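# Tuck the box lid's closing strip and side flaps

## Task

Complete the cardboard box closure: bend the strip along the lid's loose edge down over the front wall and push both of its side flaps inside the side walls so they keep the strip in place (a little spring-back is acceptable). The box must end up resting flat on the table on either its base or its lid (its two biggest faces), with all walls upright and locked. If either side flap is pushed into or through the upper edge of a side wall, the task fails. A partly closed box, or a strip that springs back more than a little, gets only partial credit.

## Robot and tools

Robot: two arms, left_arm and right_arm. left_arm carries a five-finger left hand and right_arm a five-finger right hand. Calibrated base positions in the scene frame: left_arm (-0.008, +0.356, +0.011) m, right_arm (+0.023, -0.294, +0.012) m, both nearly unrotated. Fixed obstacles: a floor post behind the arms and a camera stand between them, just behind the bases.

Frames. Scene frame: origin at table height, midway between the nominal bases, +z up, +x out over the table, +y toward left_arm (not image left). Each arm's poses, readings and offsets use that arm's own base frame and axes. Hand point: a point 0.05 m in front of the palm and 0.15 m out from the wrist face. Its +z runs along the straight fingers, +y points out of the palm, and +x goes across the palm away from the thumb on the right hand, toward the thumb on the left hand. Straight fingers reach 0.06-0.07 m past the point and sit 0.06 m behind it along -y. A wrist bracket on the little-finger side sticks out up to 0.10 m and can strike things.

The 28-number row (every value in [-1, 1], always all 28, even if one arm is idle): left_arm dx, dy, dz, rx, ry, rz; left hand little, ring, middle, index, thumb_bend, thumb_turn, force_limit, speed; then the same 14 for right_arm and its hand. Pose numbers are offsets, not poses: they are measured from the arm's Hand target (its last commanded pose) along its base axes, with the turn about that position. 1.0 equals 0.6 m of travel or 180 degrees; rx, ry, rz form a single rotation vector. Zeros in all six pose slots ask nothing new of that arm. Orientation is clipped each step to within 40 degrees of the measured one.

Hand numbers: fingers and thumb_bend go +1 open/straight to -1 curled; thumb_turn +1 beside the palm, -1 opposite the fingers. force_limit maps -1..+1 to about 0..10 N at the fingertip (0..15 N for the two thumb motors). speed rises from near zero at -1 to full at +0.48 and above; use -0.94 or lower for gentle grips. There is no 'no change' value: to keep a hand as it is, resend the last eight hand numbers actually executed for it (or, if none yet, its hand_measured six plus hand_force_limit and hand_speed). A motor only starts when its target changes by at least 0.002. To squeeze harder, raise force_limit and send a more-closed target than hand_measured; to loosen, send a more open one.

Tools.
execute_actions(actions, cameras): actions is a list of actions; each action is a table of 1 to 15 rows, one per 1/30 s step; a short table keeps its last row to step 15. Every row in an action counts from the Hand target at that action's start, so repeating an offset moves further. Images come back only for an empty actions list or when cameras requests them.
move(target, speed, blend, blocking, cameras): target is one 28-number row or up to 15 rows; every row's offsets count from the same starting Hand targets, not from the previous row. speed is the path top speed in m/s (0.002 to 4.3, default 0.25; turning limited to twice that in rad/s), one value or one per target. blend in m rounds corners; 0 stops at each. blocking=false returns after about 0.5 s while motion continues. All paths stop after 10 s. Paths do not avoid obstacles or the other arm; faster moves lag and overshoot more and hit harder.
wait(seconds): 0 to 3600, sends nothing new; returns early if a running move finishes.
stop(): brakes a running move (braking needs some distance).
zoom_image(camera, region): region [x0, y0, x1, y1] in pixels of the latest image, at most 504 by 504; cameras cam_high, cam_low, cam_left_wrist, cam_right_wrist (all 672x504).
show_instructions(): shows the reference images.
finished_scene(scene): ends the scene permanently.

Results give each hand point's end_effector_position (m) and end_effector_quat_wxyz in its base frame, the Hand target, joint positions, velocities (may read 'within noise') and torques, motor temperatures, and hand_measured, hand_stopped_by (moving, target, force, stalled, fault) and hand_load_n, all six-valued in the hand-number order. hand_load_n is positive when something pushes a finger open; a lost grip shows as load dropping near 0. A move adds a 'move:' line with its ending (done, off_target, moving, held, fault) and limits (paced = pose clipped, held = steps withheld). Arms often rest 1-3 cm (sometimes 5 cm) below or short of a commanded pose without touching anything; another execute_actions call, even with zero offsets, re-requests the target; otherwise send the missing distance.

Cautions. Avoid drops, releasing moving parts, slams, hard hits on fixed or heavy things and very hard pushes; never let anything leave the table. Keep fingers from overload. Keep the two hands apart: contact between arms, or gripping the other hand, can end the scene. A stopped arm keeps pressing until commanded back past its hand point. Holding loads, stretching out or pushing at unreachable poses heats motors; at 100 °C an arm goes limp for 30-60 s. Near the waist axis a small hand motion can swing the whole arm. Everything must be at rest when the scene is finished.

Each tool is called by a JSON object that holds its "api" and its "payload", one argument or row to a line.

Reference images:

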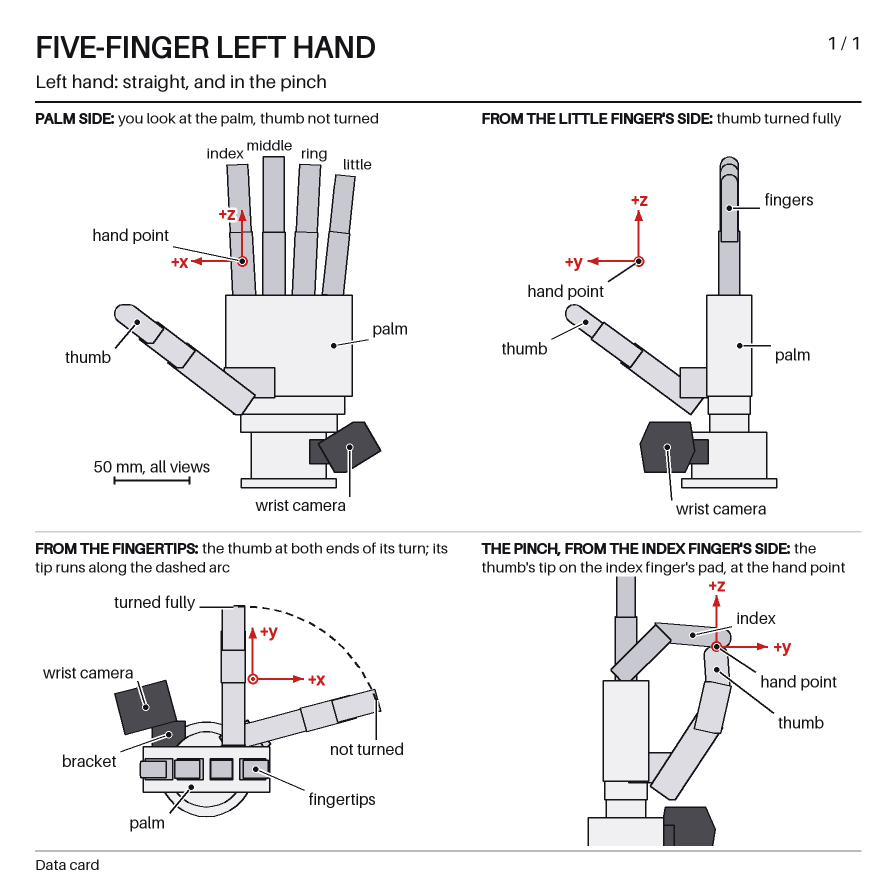

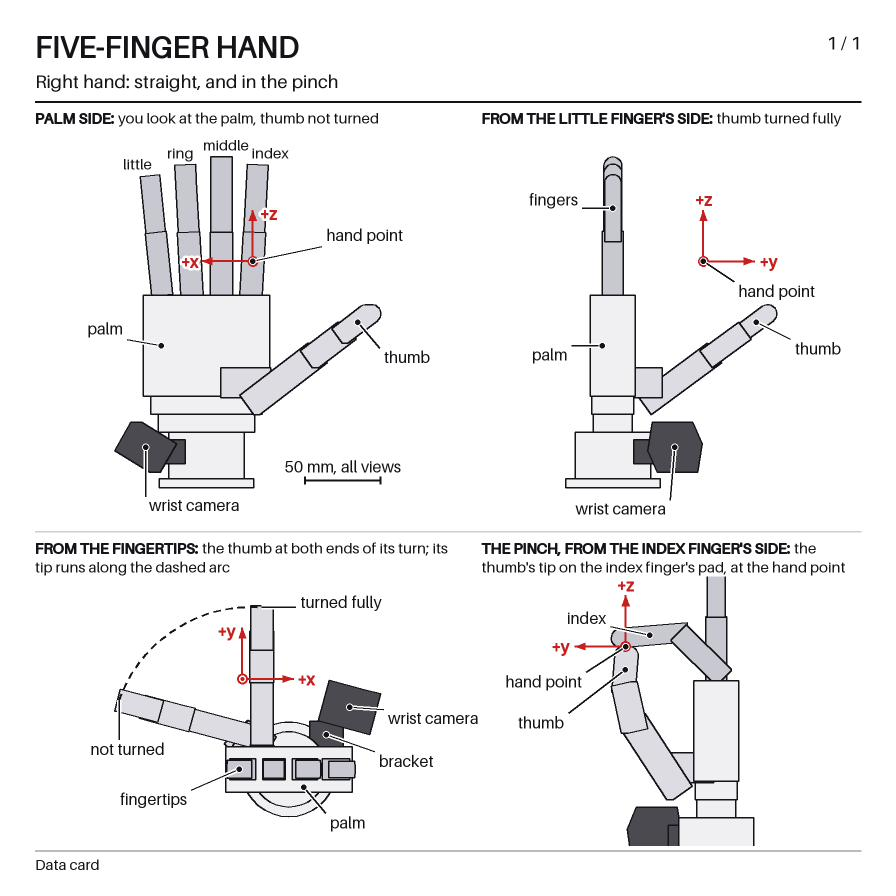

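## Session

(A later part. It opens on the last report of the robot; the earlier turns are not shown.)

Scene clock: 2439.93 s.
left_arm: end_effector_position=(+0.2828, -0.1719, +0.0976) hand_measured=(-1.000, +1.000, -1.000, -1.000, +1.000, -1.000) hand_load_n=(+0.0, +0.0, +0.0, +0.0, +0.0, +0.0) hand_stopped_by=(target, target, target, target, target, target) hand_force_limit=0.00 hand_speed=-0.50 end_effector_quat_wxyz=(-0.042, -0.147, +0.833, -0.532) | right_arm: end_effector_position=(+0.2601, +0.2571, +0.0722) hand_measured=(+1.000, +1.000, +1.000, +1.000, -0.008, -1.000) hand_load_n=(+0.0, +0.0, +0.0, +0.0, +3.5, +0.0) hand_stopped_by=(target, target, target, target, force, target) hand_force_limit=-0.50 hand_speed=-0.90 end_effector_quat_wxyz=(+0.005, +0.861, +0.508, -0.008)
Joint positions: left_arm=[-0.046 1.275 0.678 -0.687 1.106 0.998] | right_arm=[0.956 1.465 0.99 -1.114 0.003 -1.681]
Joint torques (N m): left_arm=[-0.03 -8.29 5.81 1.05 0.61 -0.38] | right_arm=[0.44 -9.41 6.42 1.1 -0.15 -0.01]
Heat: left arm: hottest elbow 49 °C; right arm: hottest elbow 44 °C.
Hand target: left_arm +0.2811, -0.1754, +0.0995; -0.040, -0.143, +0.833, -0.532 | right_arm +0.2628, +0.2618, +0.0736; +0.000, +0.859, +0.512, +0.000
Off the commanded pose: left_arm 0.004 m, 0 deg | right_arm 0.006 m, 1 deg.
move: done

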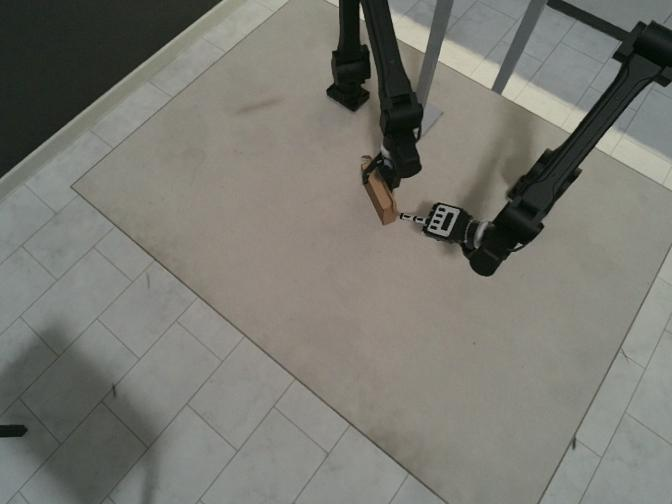

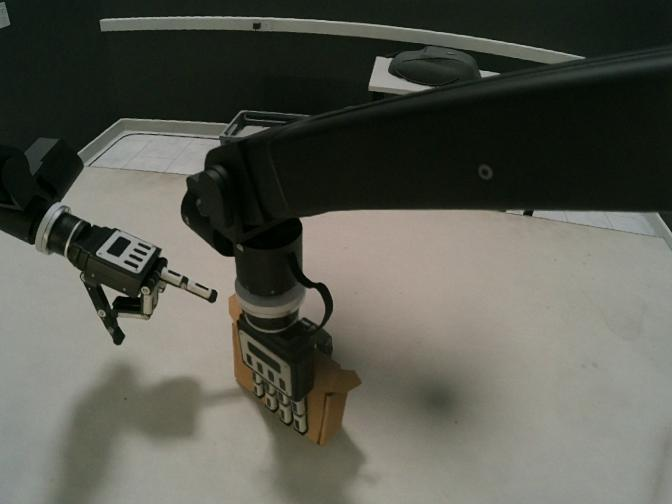

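{"api": "move", "payload": {
  "target": [
    [-0.014,-0.050,0.003,0,0,0,-1,1,-1,-1,1,-1,0,-0.5,0,0,0,0,0,0,1,1,1,1,-0.3,-1,-0.5,-0.9]
  ],
  "speed": 0.03,
  "cameras": ["cam_high","cam_low"]
}}

{"api": "zoom_image", "payload": {
  "camera": "cam_low",
  "region": [195, 270, 255, 330]
}}

{"api": "zoom_image", "payload": {
  "camera": "cam_high",
  "region": [380, 185, 420, 225]
}}

Scene clock: 2455.30 s.
left_arm: end_effector_position=(+0.2754, -0.2013, +0.0995) hand_measured=(-1.000, +1.000, -1.000, -1.000, +1.000, -1.000) hand_load_n=(+0.0, -0.5, +0.0, +0.0, +0.0, +0.0) hand_stopped_by=(target, target, target, target, target, target) hand_force_limit=0.00 hand_speed=-0.50 end_effector_quat_wxyz=(-0.041, -0.148, +0.833, -0.531) | right_arm: end_effector_position=(+0.2601, +0.2571, +0.0722) hand_measured=(+1.000, +1.000, +1.000, +1.000, -0.008, -1.000) hand_load_n=(+0.0, +0.0, +0.0, +0.0, +3.5, +0.5) hand_stopped_by=(target, target, target, target, force, target) hand_force_limit=-0.50 hand_speed=-0.90 end_effector_quat_wxyz=(+0.005, +0.861, +0.508, -0.008)
Joint positions: left_arm=[-0.143 1.231 0.634 -0.513 1.066 0.802] | right_arm=[0.956 1.465 0.99 -1.114 0.003 -1.681]
Joint torques (N m): left_arm=[-0.21 -7.77 5.9 1.29 0.6 -0.38] | right_arm=[0.44 -9.47 6.45 1.09 -0.15 -0.01]
Heat: left arm: hottest elbow 48 °C; right arm: hottest elbow 44 °C.
Hand target: left_arm +0.2726, -0.2054, +0.1014; -0.040, -0.143, +0.833, -0.532 | right_arm +0.2628, +0.2618, +0.0736; +0.000, +0.859, +0.512, +0.000
Off the commanded pose: left_arm 0.005 m, 1 deg | right_arm 0.006 m, 1 deg.
move: done

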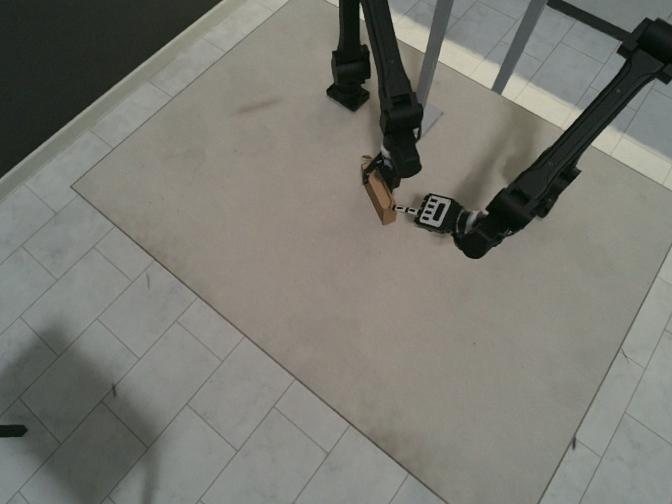

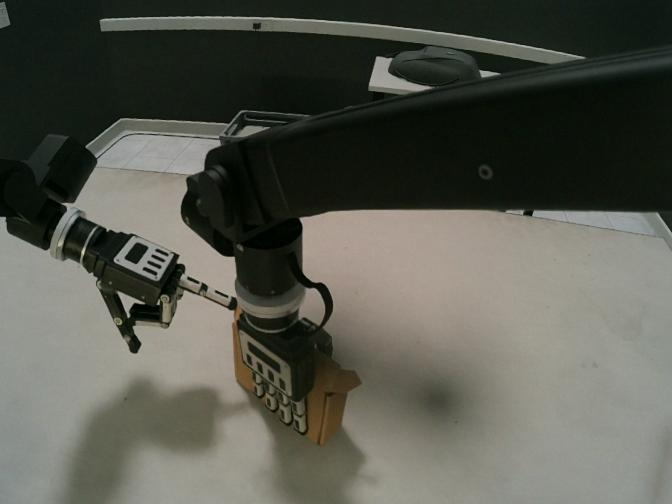

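Scaled by 8.400 from the camera's image (finer frame: 960x720).

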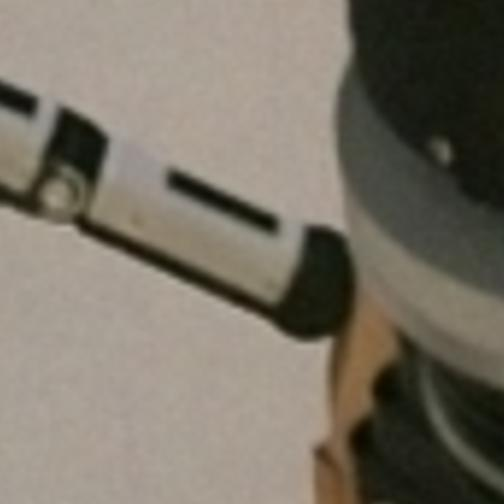

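Scaled by 12.600 from the camera's image (finer frame: 960x720).

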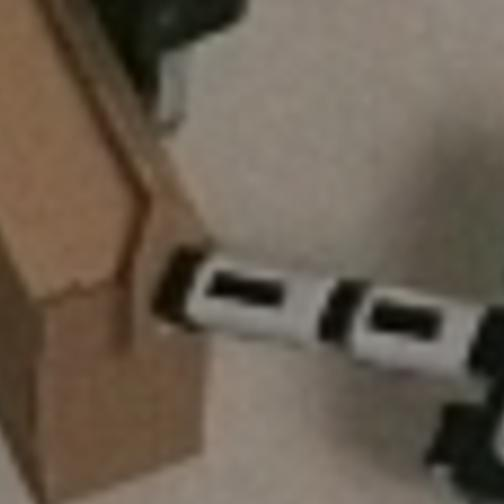

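{"api": "move", "payload": {
  "target": [
    [-0.006,-0.021,0.006,0,0,0,-1,1,-1,-1,1,-1,0,-0.5,0,0,0,0,0,0,1,1,1,1,-0.3,-1,-0.5,-0.9]
  ],
  "speed": 0.03,
  "cameras": ["cam_high","cam_low"]
}}

{"api": "zoom_image", "payload": {
  "camera": "cam_low",
  "region": [195, 270, 255, 330]
}}

{"api": "zoom_image", "payload": {
  "camera": "cam_high",
  "region": [380, 185, 420, 225]
}}

Scene clock: 2465.97 s.
left_arm: end_effector_position=(+0.2736, -0.2124, +0.1032) hand_measured=(-1.000, +1.000, -1.000, -1.000, +1.000, -1.000) hand_load_n=(+0.5, -0.5, +0.0, +0.0, +0.0, +0.0) hand_stopped_by=(target, target, target, target, target, target) hand_force_limit=0.00 hand_speed=-0.50 end_effector_quat_wxyz=(-0.039, -0.149, +0.834, -0.530) | right_arm: end_effector_position=(+0.2601, +0.2571, +0.0722) hand_measured=(+1.000, +1.000, +1.000, +1.000, -0.008, -1.000) hand_load_n=(+0.0, +0.0, +0.0, +0.0, +4.5, +1.0) hand_stopped_by=(target, target, target, target, force, target) hand_force_limit=-0.50 hand_speed=-0.90 end_effector_quat_wxyz=(+0.005, +0.861, +0.508, -0.008)
Joint positions: left_arm=[-0.181 1.21 0.624 -0.456 1.043 0.727] | right_arm=[0.956 1.465 0.99 -1.114 0.003 -1.681]
Joint torques (N m): left_arm=[-0.62 -7.47 5.97 1.4 0.66 -0.37] | right_arm=[0.44 -9.47 6.42 1.07 -0.15 -0.01]
Heat: left arm: hottest elbow 48 °C; right arm: hottest elbow 44 °C.
Hand target: left_arm +0.2691, -0.2180, +0.1050; -0.040, -0.143, +0.833, -0.532 | right_arm +0.2628, +0.2618, +0.0736; +0.000, +0.859, +0.512, +0.000
Off the commanded pose: left_arm 0.007 m, 1 deg | right_arm 0.006 m, 1 deg.
move: done

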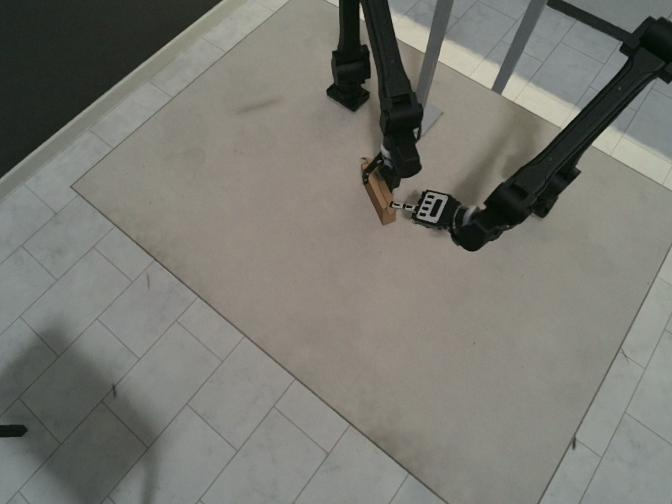

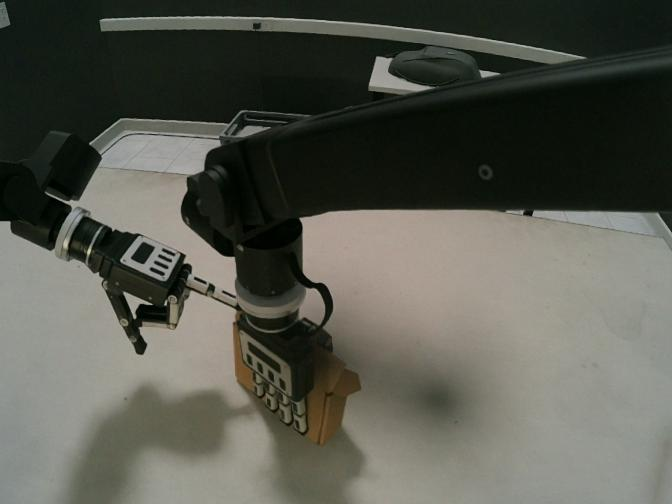

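Scaled by 8.400 from the camera's image (finer frame: 960x720).

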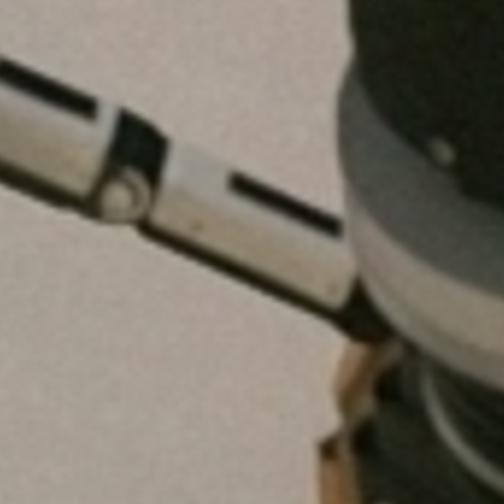

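Scaled by 12.600 from the camera's image (finer frame: 960x720).

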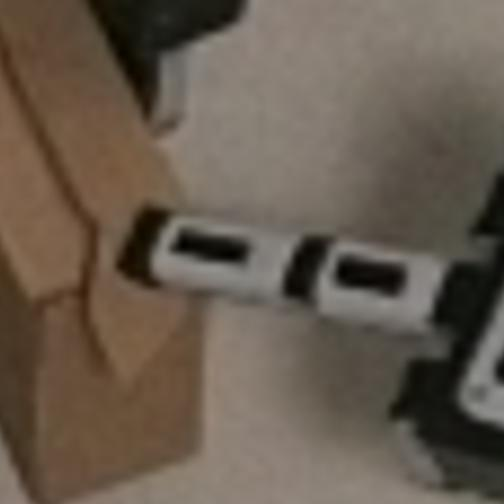

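{"api": "move", "payload": {
  "target": [
    [-0.015,0.045,0.0,0,0,0,-1,1,-1,-1,1,-1,0,-0.5,0,0,0,0,0,0,1,1,1,1,-0.3,-1,-0.5,-0.9],
    [-0.03,0.13,0.05,0,0,0,-1,1,-1,-1,1,-1,0,-0.5,0,0,0,0,0,0,1,1,1,1,-0.3,-1,-0.5,-0.9]
  ],
  "speed": 0.06,
  "cameras": ["cam_high","cam_low"]
}}

{"api": "zoom_image", "payload": {
  "camera": "cam_low",
  "region": [195, 270, 375, 450]
}}

{"api": "zoom_image", "payload": {
  "camera": "cam_high",
  "region": [350, 145, 430, 225]
}}

Scene clock: 2539.87 s.
left_arm: end_effector_position=(+0.2310, -0.1434, +0.1191) hand_measured=(-1.000, +1.000, -1.000, -1.000, +1.000, -1.000) hand_load_n=(+0.0, +0.0, +0.0, +0.0, +0.0, +0.0) hand_stopped_by=(target, target, target, target, target, target) hand_force_limit=0.00 hand_speed=-0.50 end_effector_quat_wxyz=(-0.065, -0.157, +0.832, -0.528) | right_arm: end_effector_position=(+0.2601, +0.2571, +0.0722) hand_measured=(+1.000, +1.000, +1.000, +1.000, -0.008, -1.000) hand_load_n=(+0.0, +0.0, +0.0, +0.0, +3.5, +0.0) hand_stopped_by=(target, target, target, target, force, target) hand_force_limit=-0.50 hand_speed=-0.90 end_effector_quat_wxyz=(+0.005, +0.861, +0.508, -0.008)
Joint positions: left_arm=[0.052 1.158 0.655 -1.041 1.121 1.231] | right_arm=[0.956 1.465 0.99 -1.114 0.003 -1.681]
Joint torques (N m): left_arm=[1.85 -5.48 9.74 -0.1 0.95 -0.04] | right_arm=[0.44 -9.47 6.43 1.07 -0.15 -0.01]
Heat: left arm: hottest elbow 47 °C; right arm: hottest elbow 44 °C.
Hand target: left_arm +0.2510, -0.1400, +0.1350; -0.040, -0.143, +0.833, -0.533 | right_arm +0.2628, +0.2618, +0.0736; +0.000, +0.859, +0.512, +0.000
Off the commanded pose: left_arm 0.026 m, 3 deg | right_arm 0.006 m, 1 deg.
move: off_target (left_arm)

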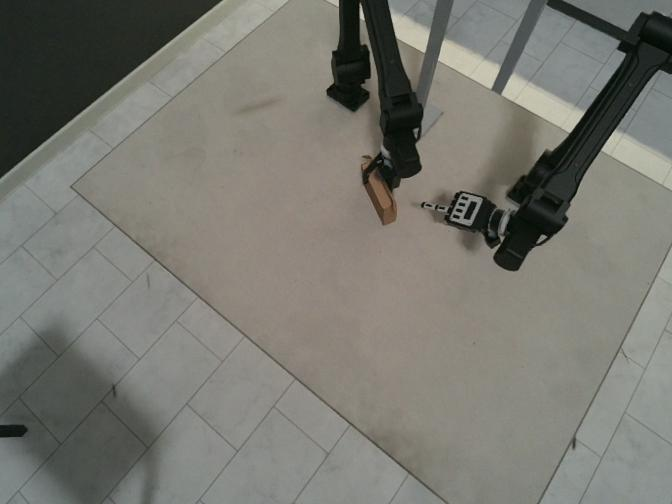

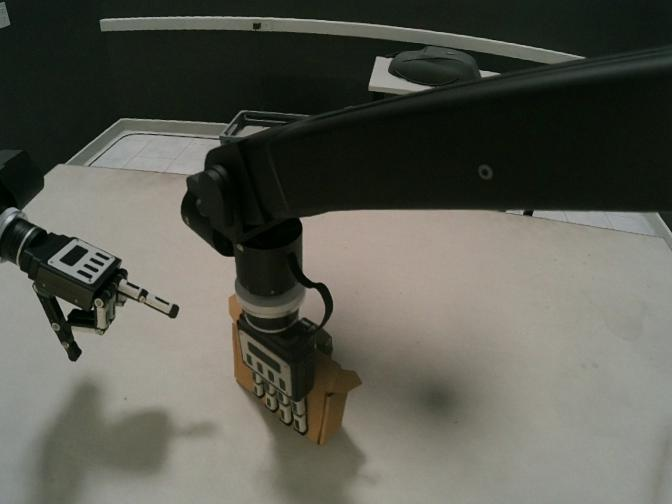

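Scaled by 2.800 from the camera's image (finer frame: 960x720).

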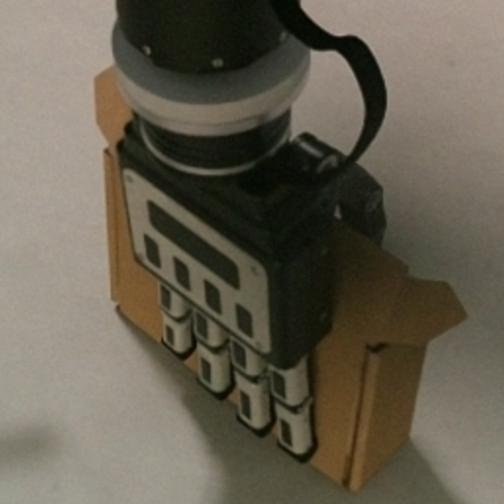

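Scaled by 6.300 from the camera's image (finer frame: 960x720).

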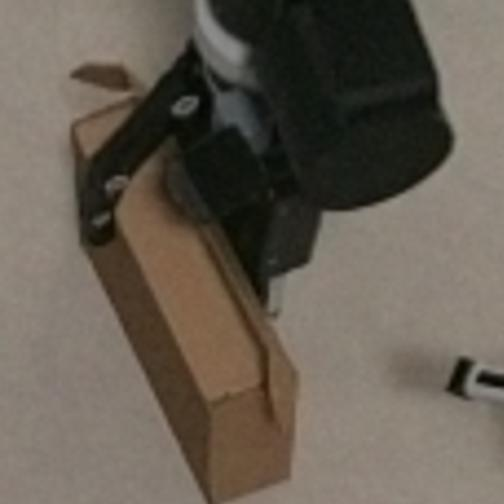

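{"api": "zoom_image", "payload": {
  "camera": "cam_high",
  "region": [380, 185, 420, 225]
}}

{"api": "zoom_image", "payload": {
  "camera": "cam_low",
  "region": [215, 280, 265, 330]
}}

{"api": "zoom_image", "payload": {
  "camera": "cam_low",
  "region": [305, 350, 375, 420]
}}

{"api": "zoom_image", "payload": {
  "camera": "cam_high",
  "region": [350, 145, 390, 185]
}}

Scaled by 12.600 from the camera's image (finer frame: 960x720).

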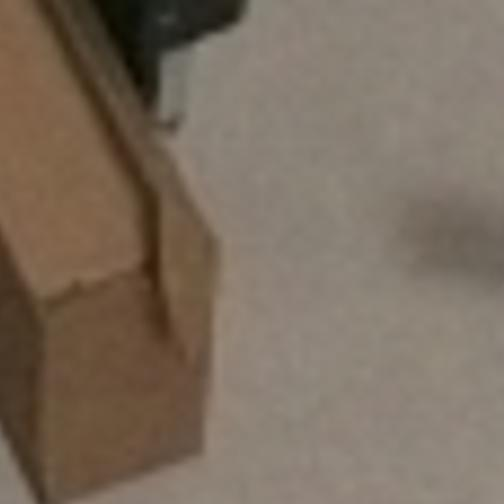

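Scaled by 10.080 from the camera's image (finer frame: 960x720).

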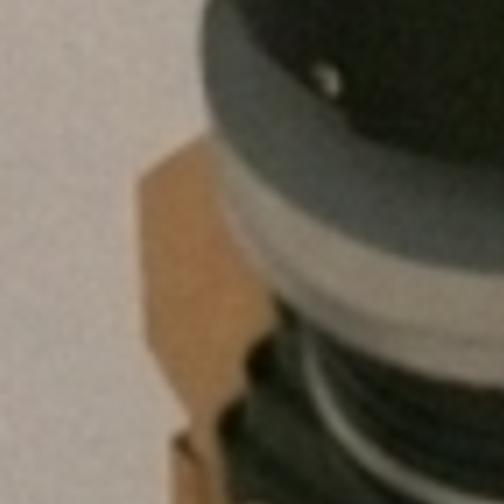

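Scaled by 7.200 from the camera's image (finer frame: 960x720).

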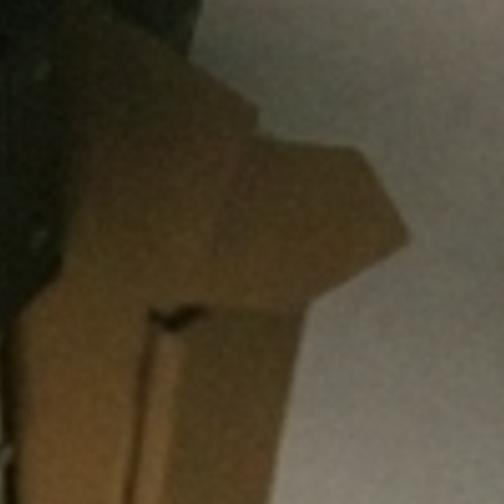

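Scaled by 12.600 from the camera's image (finer frame: 960x720).

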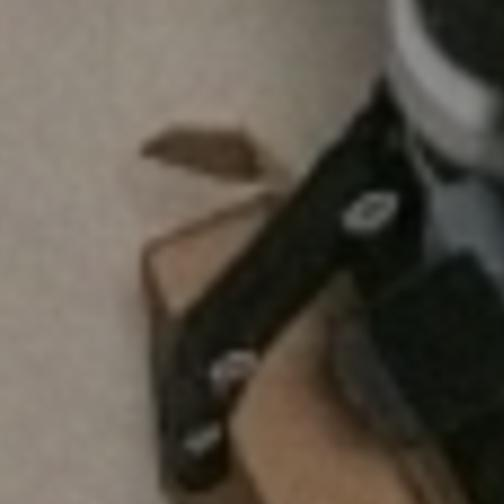

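{"api": "execute_actions", "payload": {
  "actions": [],
  "cameras": ["cam_right_wrist","cam_left_wrist","cam_high"]
}}

Scene clock: 2576.97 s.
left_arm: end_effector_position=(+0.2310, -0.1433, +0.1191) hand_measured=(-1.000, +1.000, -1.000, -1.000, +1.000, -1.000) hand_load_n=(+0.0, +0.0, +0.0, +0.0, +0.0, +0.0) hand_stopped_by=(target, target, target, target, target, target) hand_force_limit=0.00 hand_speed=-0.50 end_effector_quat_wxyz=(-0.064, -0.157, +0.832, -0.528) | right_arm: end_effector_position=(+0.2601, +0.2571, +0.0722) hand_measured=(+1.000, +1.000, +1.000, +1.000, -0.008, -1.000) hand_load_n=(+0.0, +0.0, +0.0, +0.0, +3.5, +0.0) hand_stopped_by=(target, target, target, target, force, target) hand_force_limit=-0.50 hand_speed=-0.90 end_effector_quat_wxyz=(+0.005, +0.861, +0.508, -0.008)
Joint positions: left_arm=[0.052 1.158 0.655 -1.041 1.121 1.232] | right_arm=[0.956 1.465 0.99 -1.114 0.003 -1.681]
Joint velocities: within noise
Joint torques (N m): left_arm=[1.85 -5.48 9.74 -0.12 0.95 -0.05] | right_arm=[0.38 -9.41 6.43 1.07 -0.15 -0.01]
Motor temperatures (°C): left_arm=[30 35 49 29 34 33] | right_arm=[32 38 44 32 31 32]
Heat: left arm: hottest elbow 49 °C; right arm: hottest elbow 44 °C.
Hand target: left_arm +0.2510, -0.1400, +0.1350; -0.040, -0.143, +0.833, -0.533 | right_arm +0.2628, +0.2618, +0.0736; +0.000, +0.859, +0.512, +0.000
Off the commanded pose: left_arm 0.026 m, 3 deg | right_arm 0.006 m, 1 deg.
Images, in order (width x height): cam_high 672x504, cam_left_wrist 672x504, cam_right_wrist 672x504.

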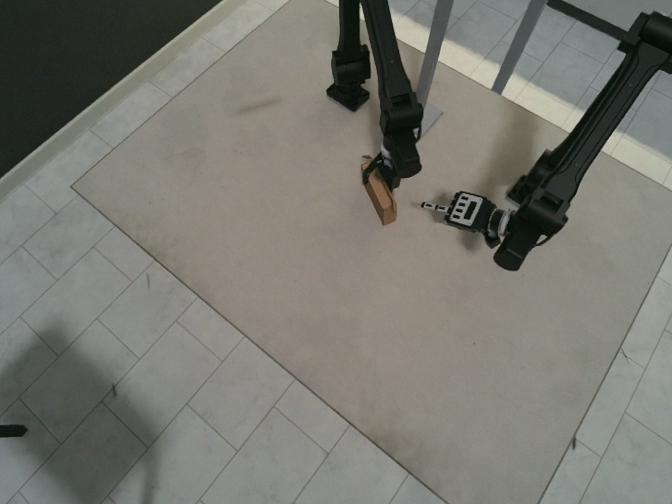

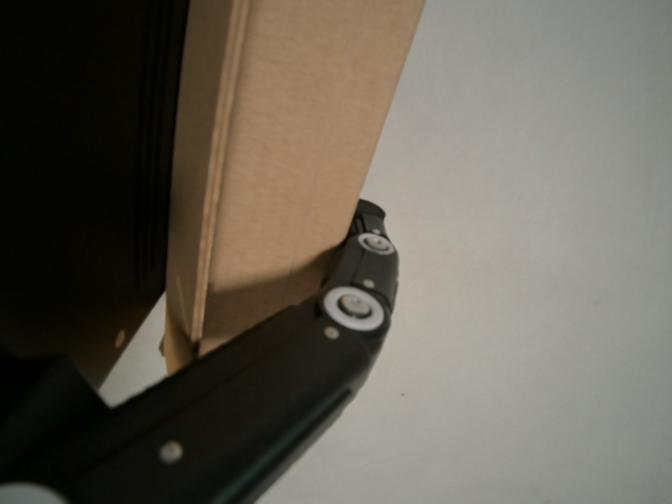

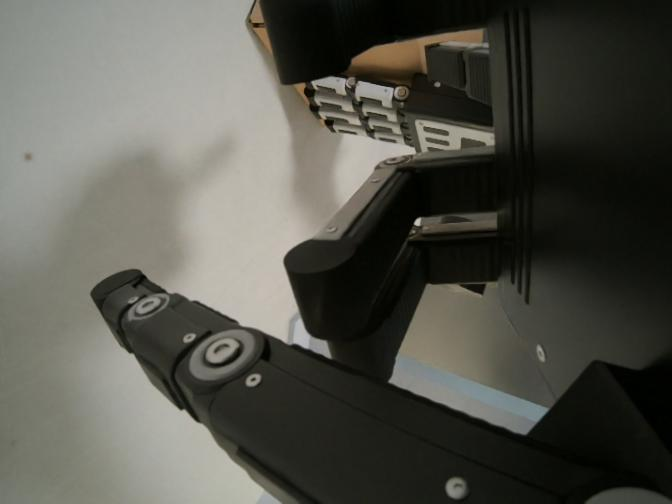

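{"api": "move", "payload": {
  "target": [
    [0.15,-0.02,0.02,0,0,0.192,-1,-1,-1,1,1,-1,0,-0.5,0,0,0,0,0,0,1,1,1,1,-0.3,-1,-0.5,-0.9]
  ],
  "speed": 0.08,
  "cameras": ["cam_high","cam_low"]
}}

{"api": "zoom_image", "payload": {
  "camera": "cam_low",
  "region": [150, 230, 290, 370]
}}

{"api": "zoom_image", "payload": {
  "camera": "cam_high",
  "region": [370, 175, 450, 255]
}}

Scene clock: 2622.63 s.
left_arm: end_effector_position=(+0.3421, -0.1475, +0.1440) hand_measured=(-1.000, -1.000, -1.000, +1.000, +1.000, -1.000) hand_load_n=(+0.0, +0.0, +0.0, +0.0, +0.0, +0.0) hand_stopped_by=(target, target, target, target, target, target) hand_force_limit=0.00 hand_speed=-0.50 end_effector_quat_wxyz=(+0.117, -0.388, +0.755, -0.515) | right_arm: end_effector_position=(+0.2601, +0.2571, +0.0722) hand_measured=(+1.000, +1.000, +1.000, +1.000, -0.008, -1.000) hand_load_n=(+0.0, +0.0, +0.0, +0.0, +3.5, +0.0) hand_stopped_by=(target, target, target, target, force, target) hand_force_limit=-0.50 hand_speed=-0.90 end_effector_quat_wxyz=(+0.005, +0.861, +0.508, -0.008)
Joint positions: left_arm=[-0.007 1.005 0.554 -0.199 0.752 0.228] | right_arm=[0.956 1.465 0.99 -1.114 0.003 -1.681]
Joint torques (N m): left_arm=[-0.03 -5.54 6.97 1.96 0.18 -0.37] | right_arm=[0.44 -9.41 6.43 1.09 -0.15 -0.01]
Heat: left arm: hottest elbow 50 °C; right arm: hottest elbow 44 °C.
Hand target: left_arm +0.3412, -0.1520, +0.1470; +0.120, -0.384, +0.753, -0.520 | right_arm +0.2628, +0.2618, +0.0736; +0.000, +0.859, +0.512, +0.000
Off the commanded pose: left_arm 0.006 m, 1 deg | right_arm 0.006 m, 1 deg.
move: done

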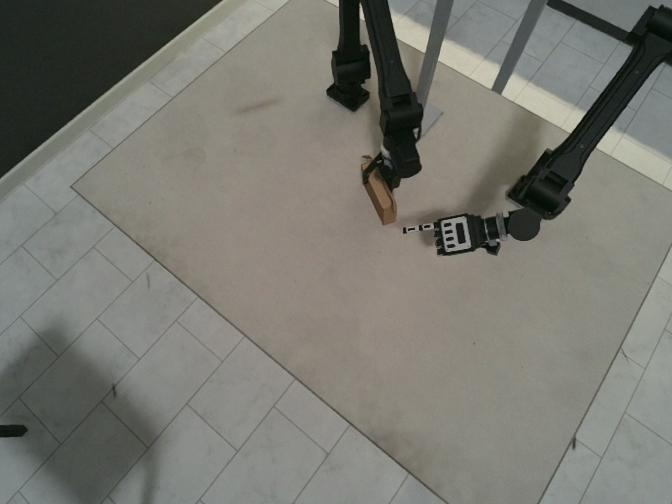

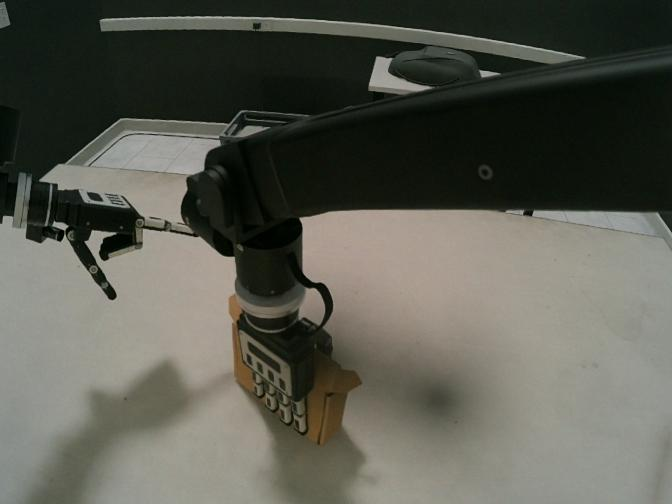

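Scaled by 3.600 from the camera's image (finer frame: 960x720).

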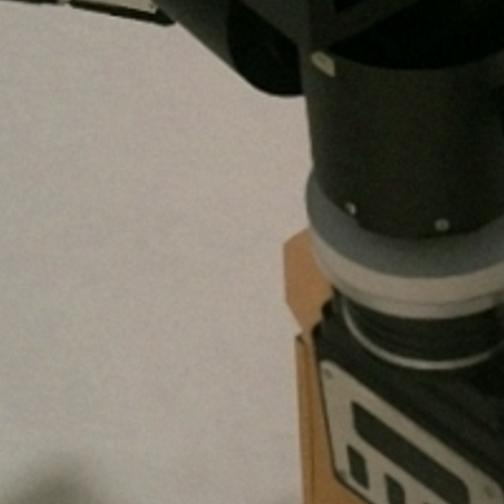

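Scaled by 6.300 from the camera's image (finer frame: 960x720).

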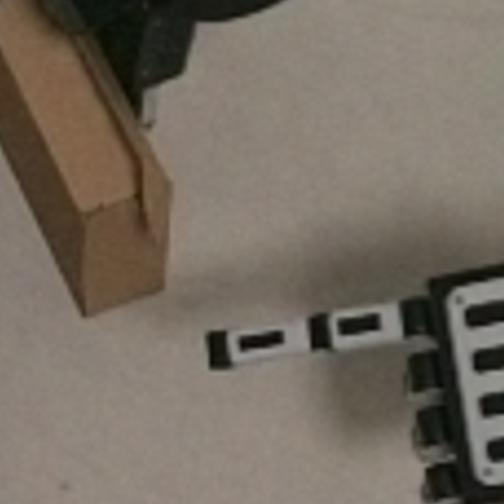

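{"api": "move", "payload": {
  "target": [
    [-0.030,-0.072,-0.05,0,0,0,-1,-1,-1,1,1,-1,0,-0.5,0,0,0,0,0,0,1,1,1,1,-0.3,-1,-0.5,-0.9]
  ],
  "speed": 0.06,
  "cameras": ["cam_high","cam_low"]
}}

{"api": "zoom_image", "payload": {
  "camera": "cam_low",
  "region": [180, 250, 260, 330]
}}

{"api": "zoom_image", "payload": {
  "camera": "cam_high",
  "region": [370, 175, 430, 235]
}}

Scene clock: 2636.87 s.
left_arm: end_effector_position=(+0.3234, -0.1916, +0.1164) hand_measured=(-1.000, -1.000, -1.000, +1.000, +1.000, -1.000) hand_load_n=(+0.0, +0.0, +0.0, +0.0, +0.0, +0.0) hand_stopped_by=(target, target, target, target, target, target) hand_force_limit=0.00 hand_speed=-0.50 end_effector_quat_wxyz=(+0.120, -0.384, +0.756, -0.516) | right_arm: end_effector_position=(+0.2601, +0.2571, +0.0722) hand_measured=(+1.000, +1.000, +1.000, +1.000, -0.008, -1.000) hand_load_n=(+0.0, +0.0, +0.0, +0.0, +4.0, +0.0) hand_stopped_by=(target, target, target, target, force, target) hand_force_limit=-0.50 hand_speed=-0.90 end_effector_quat_wxyz=(+0.005, +0.861, +0.508, -0.008)
Joint positions: left_arm=[-0.176 1.001 0.454 -0.018 0.613 0.109] | right_arm=[0.956 1.465 0.99 -1.114 0.003 -1.681]
Joint torques (N m): left_arm=[0.21 -4.13 6.8 2.1 0.09 -0.38] | right_arm=[0.38 -9.47 6.45 1.09 -0.15 -0.01]
Heat: left arm: hottest elbow 49 °C; right arm: hottest elbow 44 °C.
Hand target: left_arm +0.3230, -0.1952, +0.1170; +0.120, -0.384, +0.753, -0.520 | right_arm +0.2628, +0.2618, +0.0736; +0.000, +0.859, +0.512, +0.000
Off the commanded pose: left_arm 0.004 m, 1 deg | right_arm 0.006 m, 1 deg.
move: done

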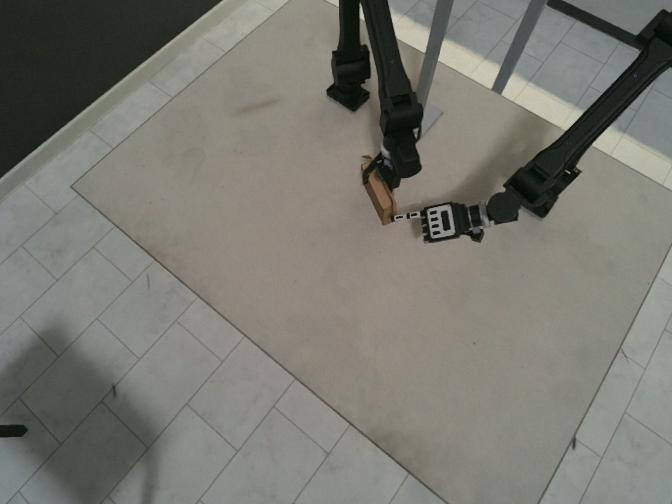

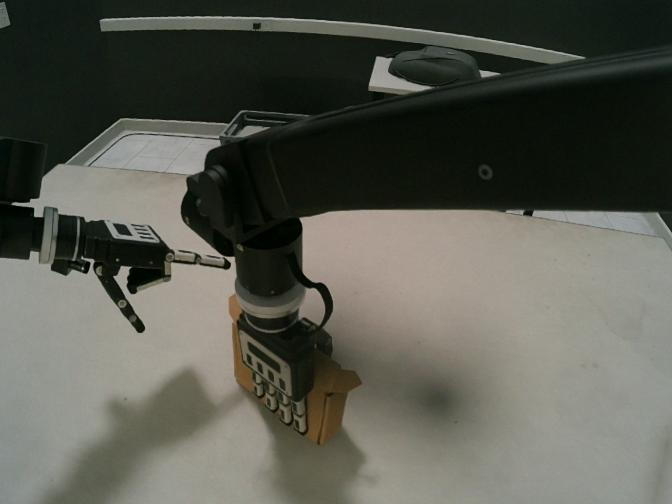

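Scaled by 6.300 from the camera's image (finer frame: 960x720).

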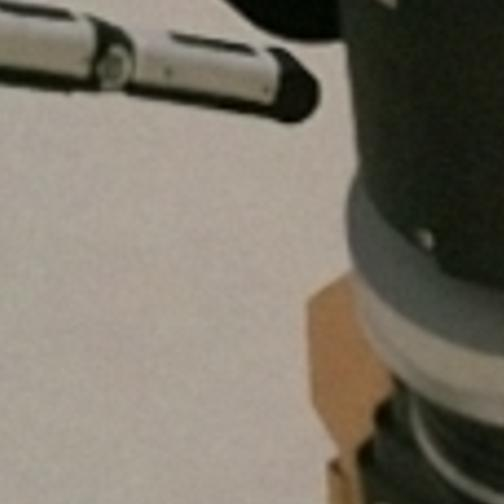

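Scaled by 8.400 from the camera's image (finer frame: 960x720).

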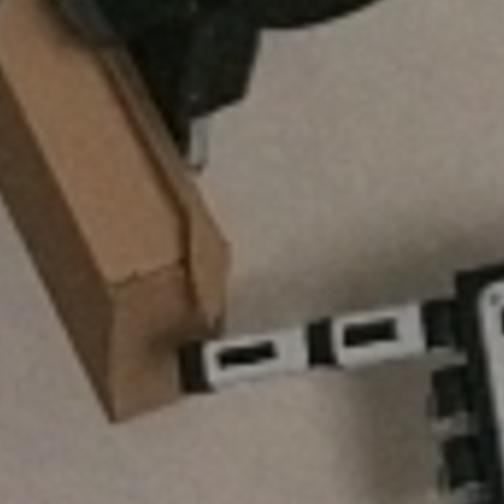

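{"api": "move", "payload": {
  "target": [
    [-0.026,-0.0485,-0.018,0,0,0,-1,-1,-1,1,1,-1,0,-0.5,0,0,0,0,0,0,1,1,1,1,-0.3,-1,-0.5,-0.9]
  ],
  "speed": 0.04,
  "cameras": ["cam_high","cam_low"]
}}

{"api": "zoom_image", "payload": {
  "camera": "cam_low",
  "region": [180, 250, 260, 330]
}}

{"api": "zoom_image", "payload": {
  "camera": "cam_high",
  "region": [370, 175, 430, 235]
}}

Scene clock: 2647.33 s.
left_arm: end_effector_position=(+0.3087, -0.2204, +0.1046) hand_measured=(-1.000, -1.000, -1.000, +1.000, +1.000, -1.000) hand_load_n=(+0.0, +0.5, +0.5, +0.0, +0.0, +0.0) hand_stopped_by=(target, target, target, target, target, target) hand_force_limit=0.00 hand_speed=-0.50 end_effector_quat_wxyz=(+0.120, -0.385, +0.757, -0.515) | right_arm: end_effector_position=(+0.2601, +0.2571, +0.0722) hand_measured=(+1.000, +1.000, +1.000, +1.000, -0.008, -1.000) hand_load_n=(+0.0, +0.0, +0.0, +0.0, +3.5, +0.0) hand_stopped_by=(target, target, target, target, force, target) hand_force_limit=-0.50 hand_speed=-0.90 end_effector_quat_wxyz=(+0.005, +0.861, +0.508, -0.008)
Joint positions: left_arm=[-0.299 1.001 0.411 0.06 0.507 0.035] | right_arm=[0.956 1.465 0.99 -1.114 0.003 -1.681]
Joint torques (N m): left_arm=[0.03 -4.25 6.63 2.17 0.03 -0.38] | right_arm=[0.38 -9.47 6.43 1.09 -0.15 -0.01]
Heat: left arm: hottest elbow 49 °C; right arm: hottest elbow 44 °C.
Hand target: left_arm +0.3075, -0.2243, +0.1062; +0.120, -0.384, +0.753, -0.520 | right_arm +0.2628, +0.2618, +0.0736; +0.000, +0.859, +0.512, +0.000
Off the commanded pose: left_arm 0.004 m, 1 deg | right_arm 0.006 m, 1 deg.
move: done

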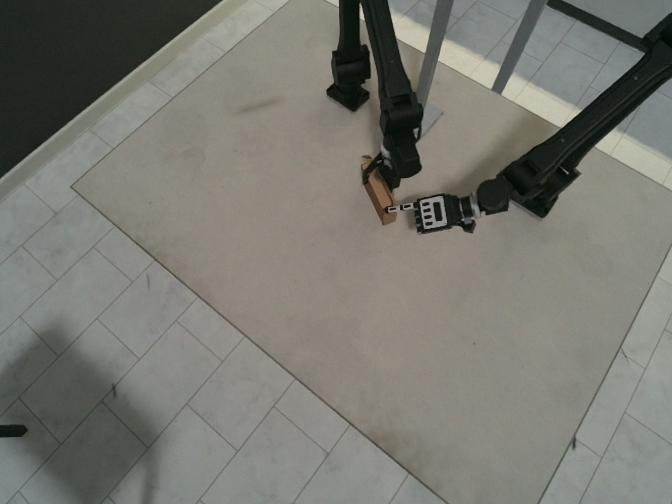

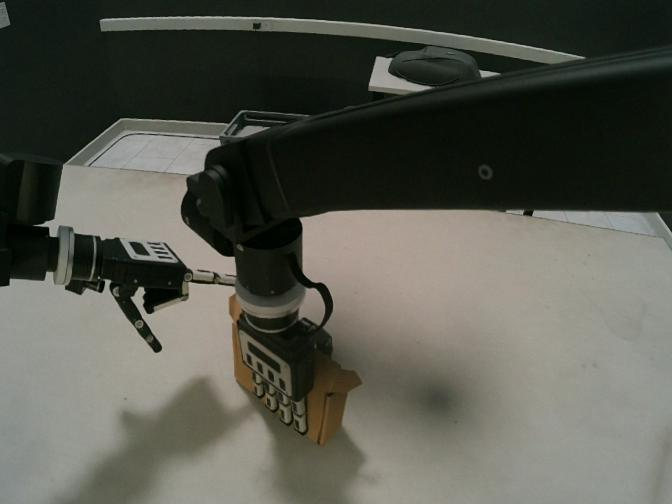

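Scaled by 6.300 from the camera's image (finer frame: 960x720).

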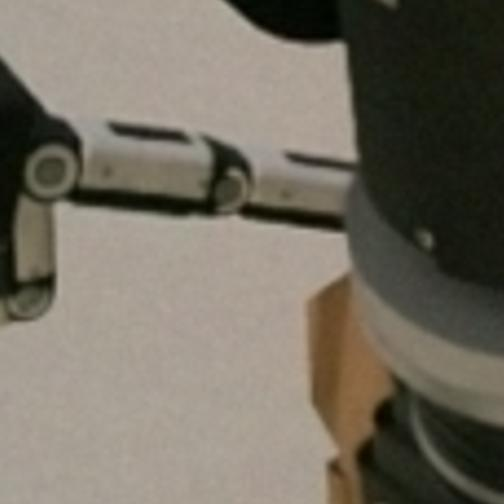

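Scaled by 8.400 from the camera's image (finer frame: 960x720).

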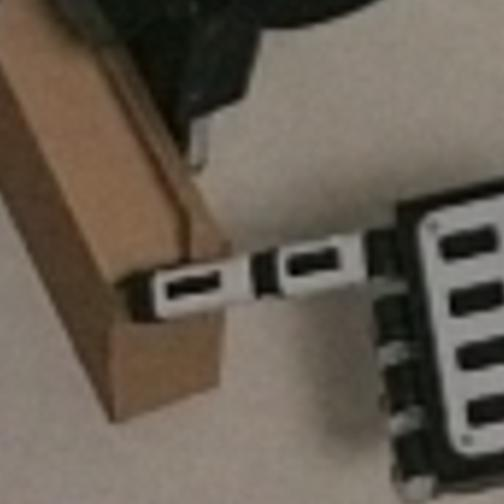

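{"api": "move", "payload": {
  "target": [
    [-0.016,-0.031,0.0,0,0,0,-1,-1,-1,1,1,-1,0,-0.5,0,0,0,0,0,0,1,1,1,1,-0.3,-1,-0.5,-0.9]
  ],
  "speed": 0.03,
  "cameras": ["cam_high","cam_low"]
}}

{"api": "zoom_image", "payload": {
  "camera": "cam_low",
  "region": [180, 250, 260, 330]
}}

{"api": "zoom_image", "payload": {
  "camera": "cam_high",
  "region": [370, 175, 430, 235]
}}

Scene clock: 2658.10 s.
left_arm: end_effector_position=(+0.2995, -0.2388, +0.1020) hand_measured=(-1.000, -1.000, -1.000, +1.000, +1.000, -1.000) hand_load_n=(+0.0, +0.0, +0.0, +0.0, +0.0, +0.0) hand_stopped_by=(target, target, target, target, target, target) hand_force_limit=0.00 hand_speed=-0.50 end_effector_quat_wxyz=(+0.119, -0.387, +0.758, -0.512) | right_arm: end_effector_position=(+0.2601, +0.2571, +0.0722) hand_measured=(+1.000, +1.000, +1.000, +1.000, -0.008, -1.000) hand_load_n=(+0.0, +0.0, +0.0, +0.0, +3.5, +0.0) hand_stopped_by=(target, target, target, target, force, target) hand_force_limit=-0.50 hand_speed=-0.90 end_effector_quat_wxyz=(+0.005, +0.861, +0.508, -0.008)
Joint positions: left_arm=[-0.38 1 0.403 0.08 0.435 -0.009] | right_arm=[0.956 1.465 0.99 -1.114 0.003 -1.681]
Joint torques (N m): left_arm=[-0.03 -4.89 6.57 2.21 -0.01 -0.38] | right_arm=[0.44 -9.47 6.42 1.07 -0.15 -0.01]
Heat: left arm: hottest elbow 49 °C; right arm: hottest elbow 44 °C.
Hand target: left_arm +0.2979, -0.2429, +0.1062; +0.120, -0.384, +0.753, -0.520 | right_arm +0.2628, +0.2618, +0.0736; +0.000, +0.859, +0.512, +0.000
Off the commanded pose: left_arm 0.006 m, 1 deg | right_arm 0.006 m, 1 deg.
move: done

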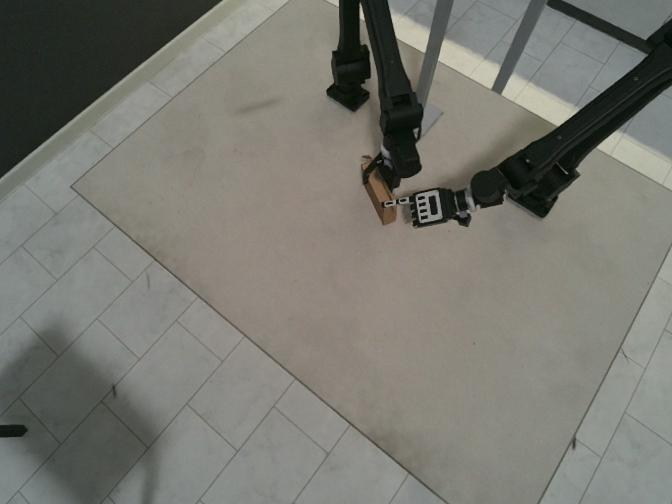

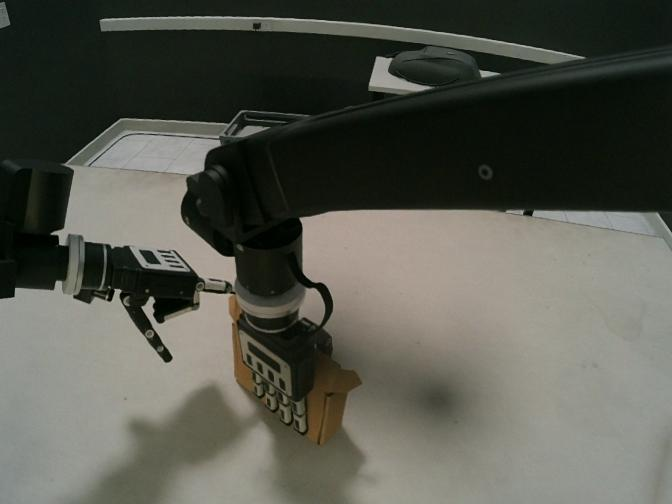

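Scaled by 6.300 from the camera's image (finer frame: 960x720).

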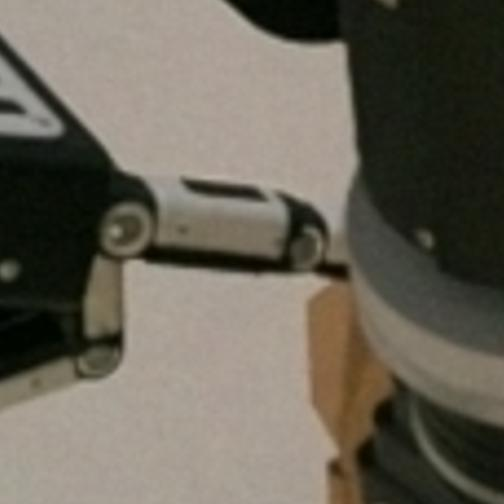

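Scaled by 8.400 from the camera's image (finer frame: 960x720).

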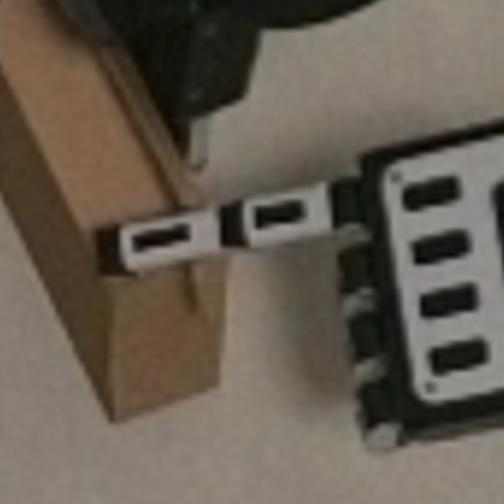

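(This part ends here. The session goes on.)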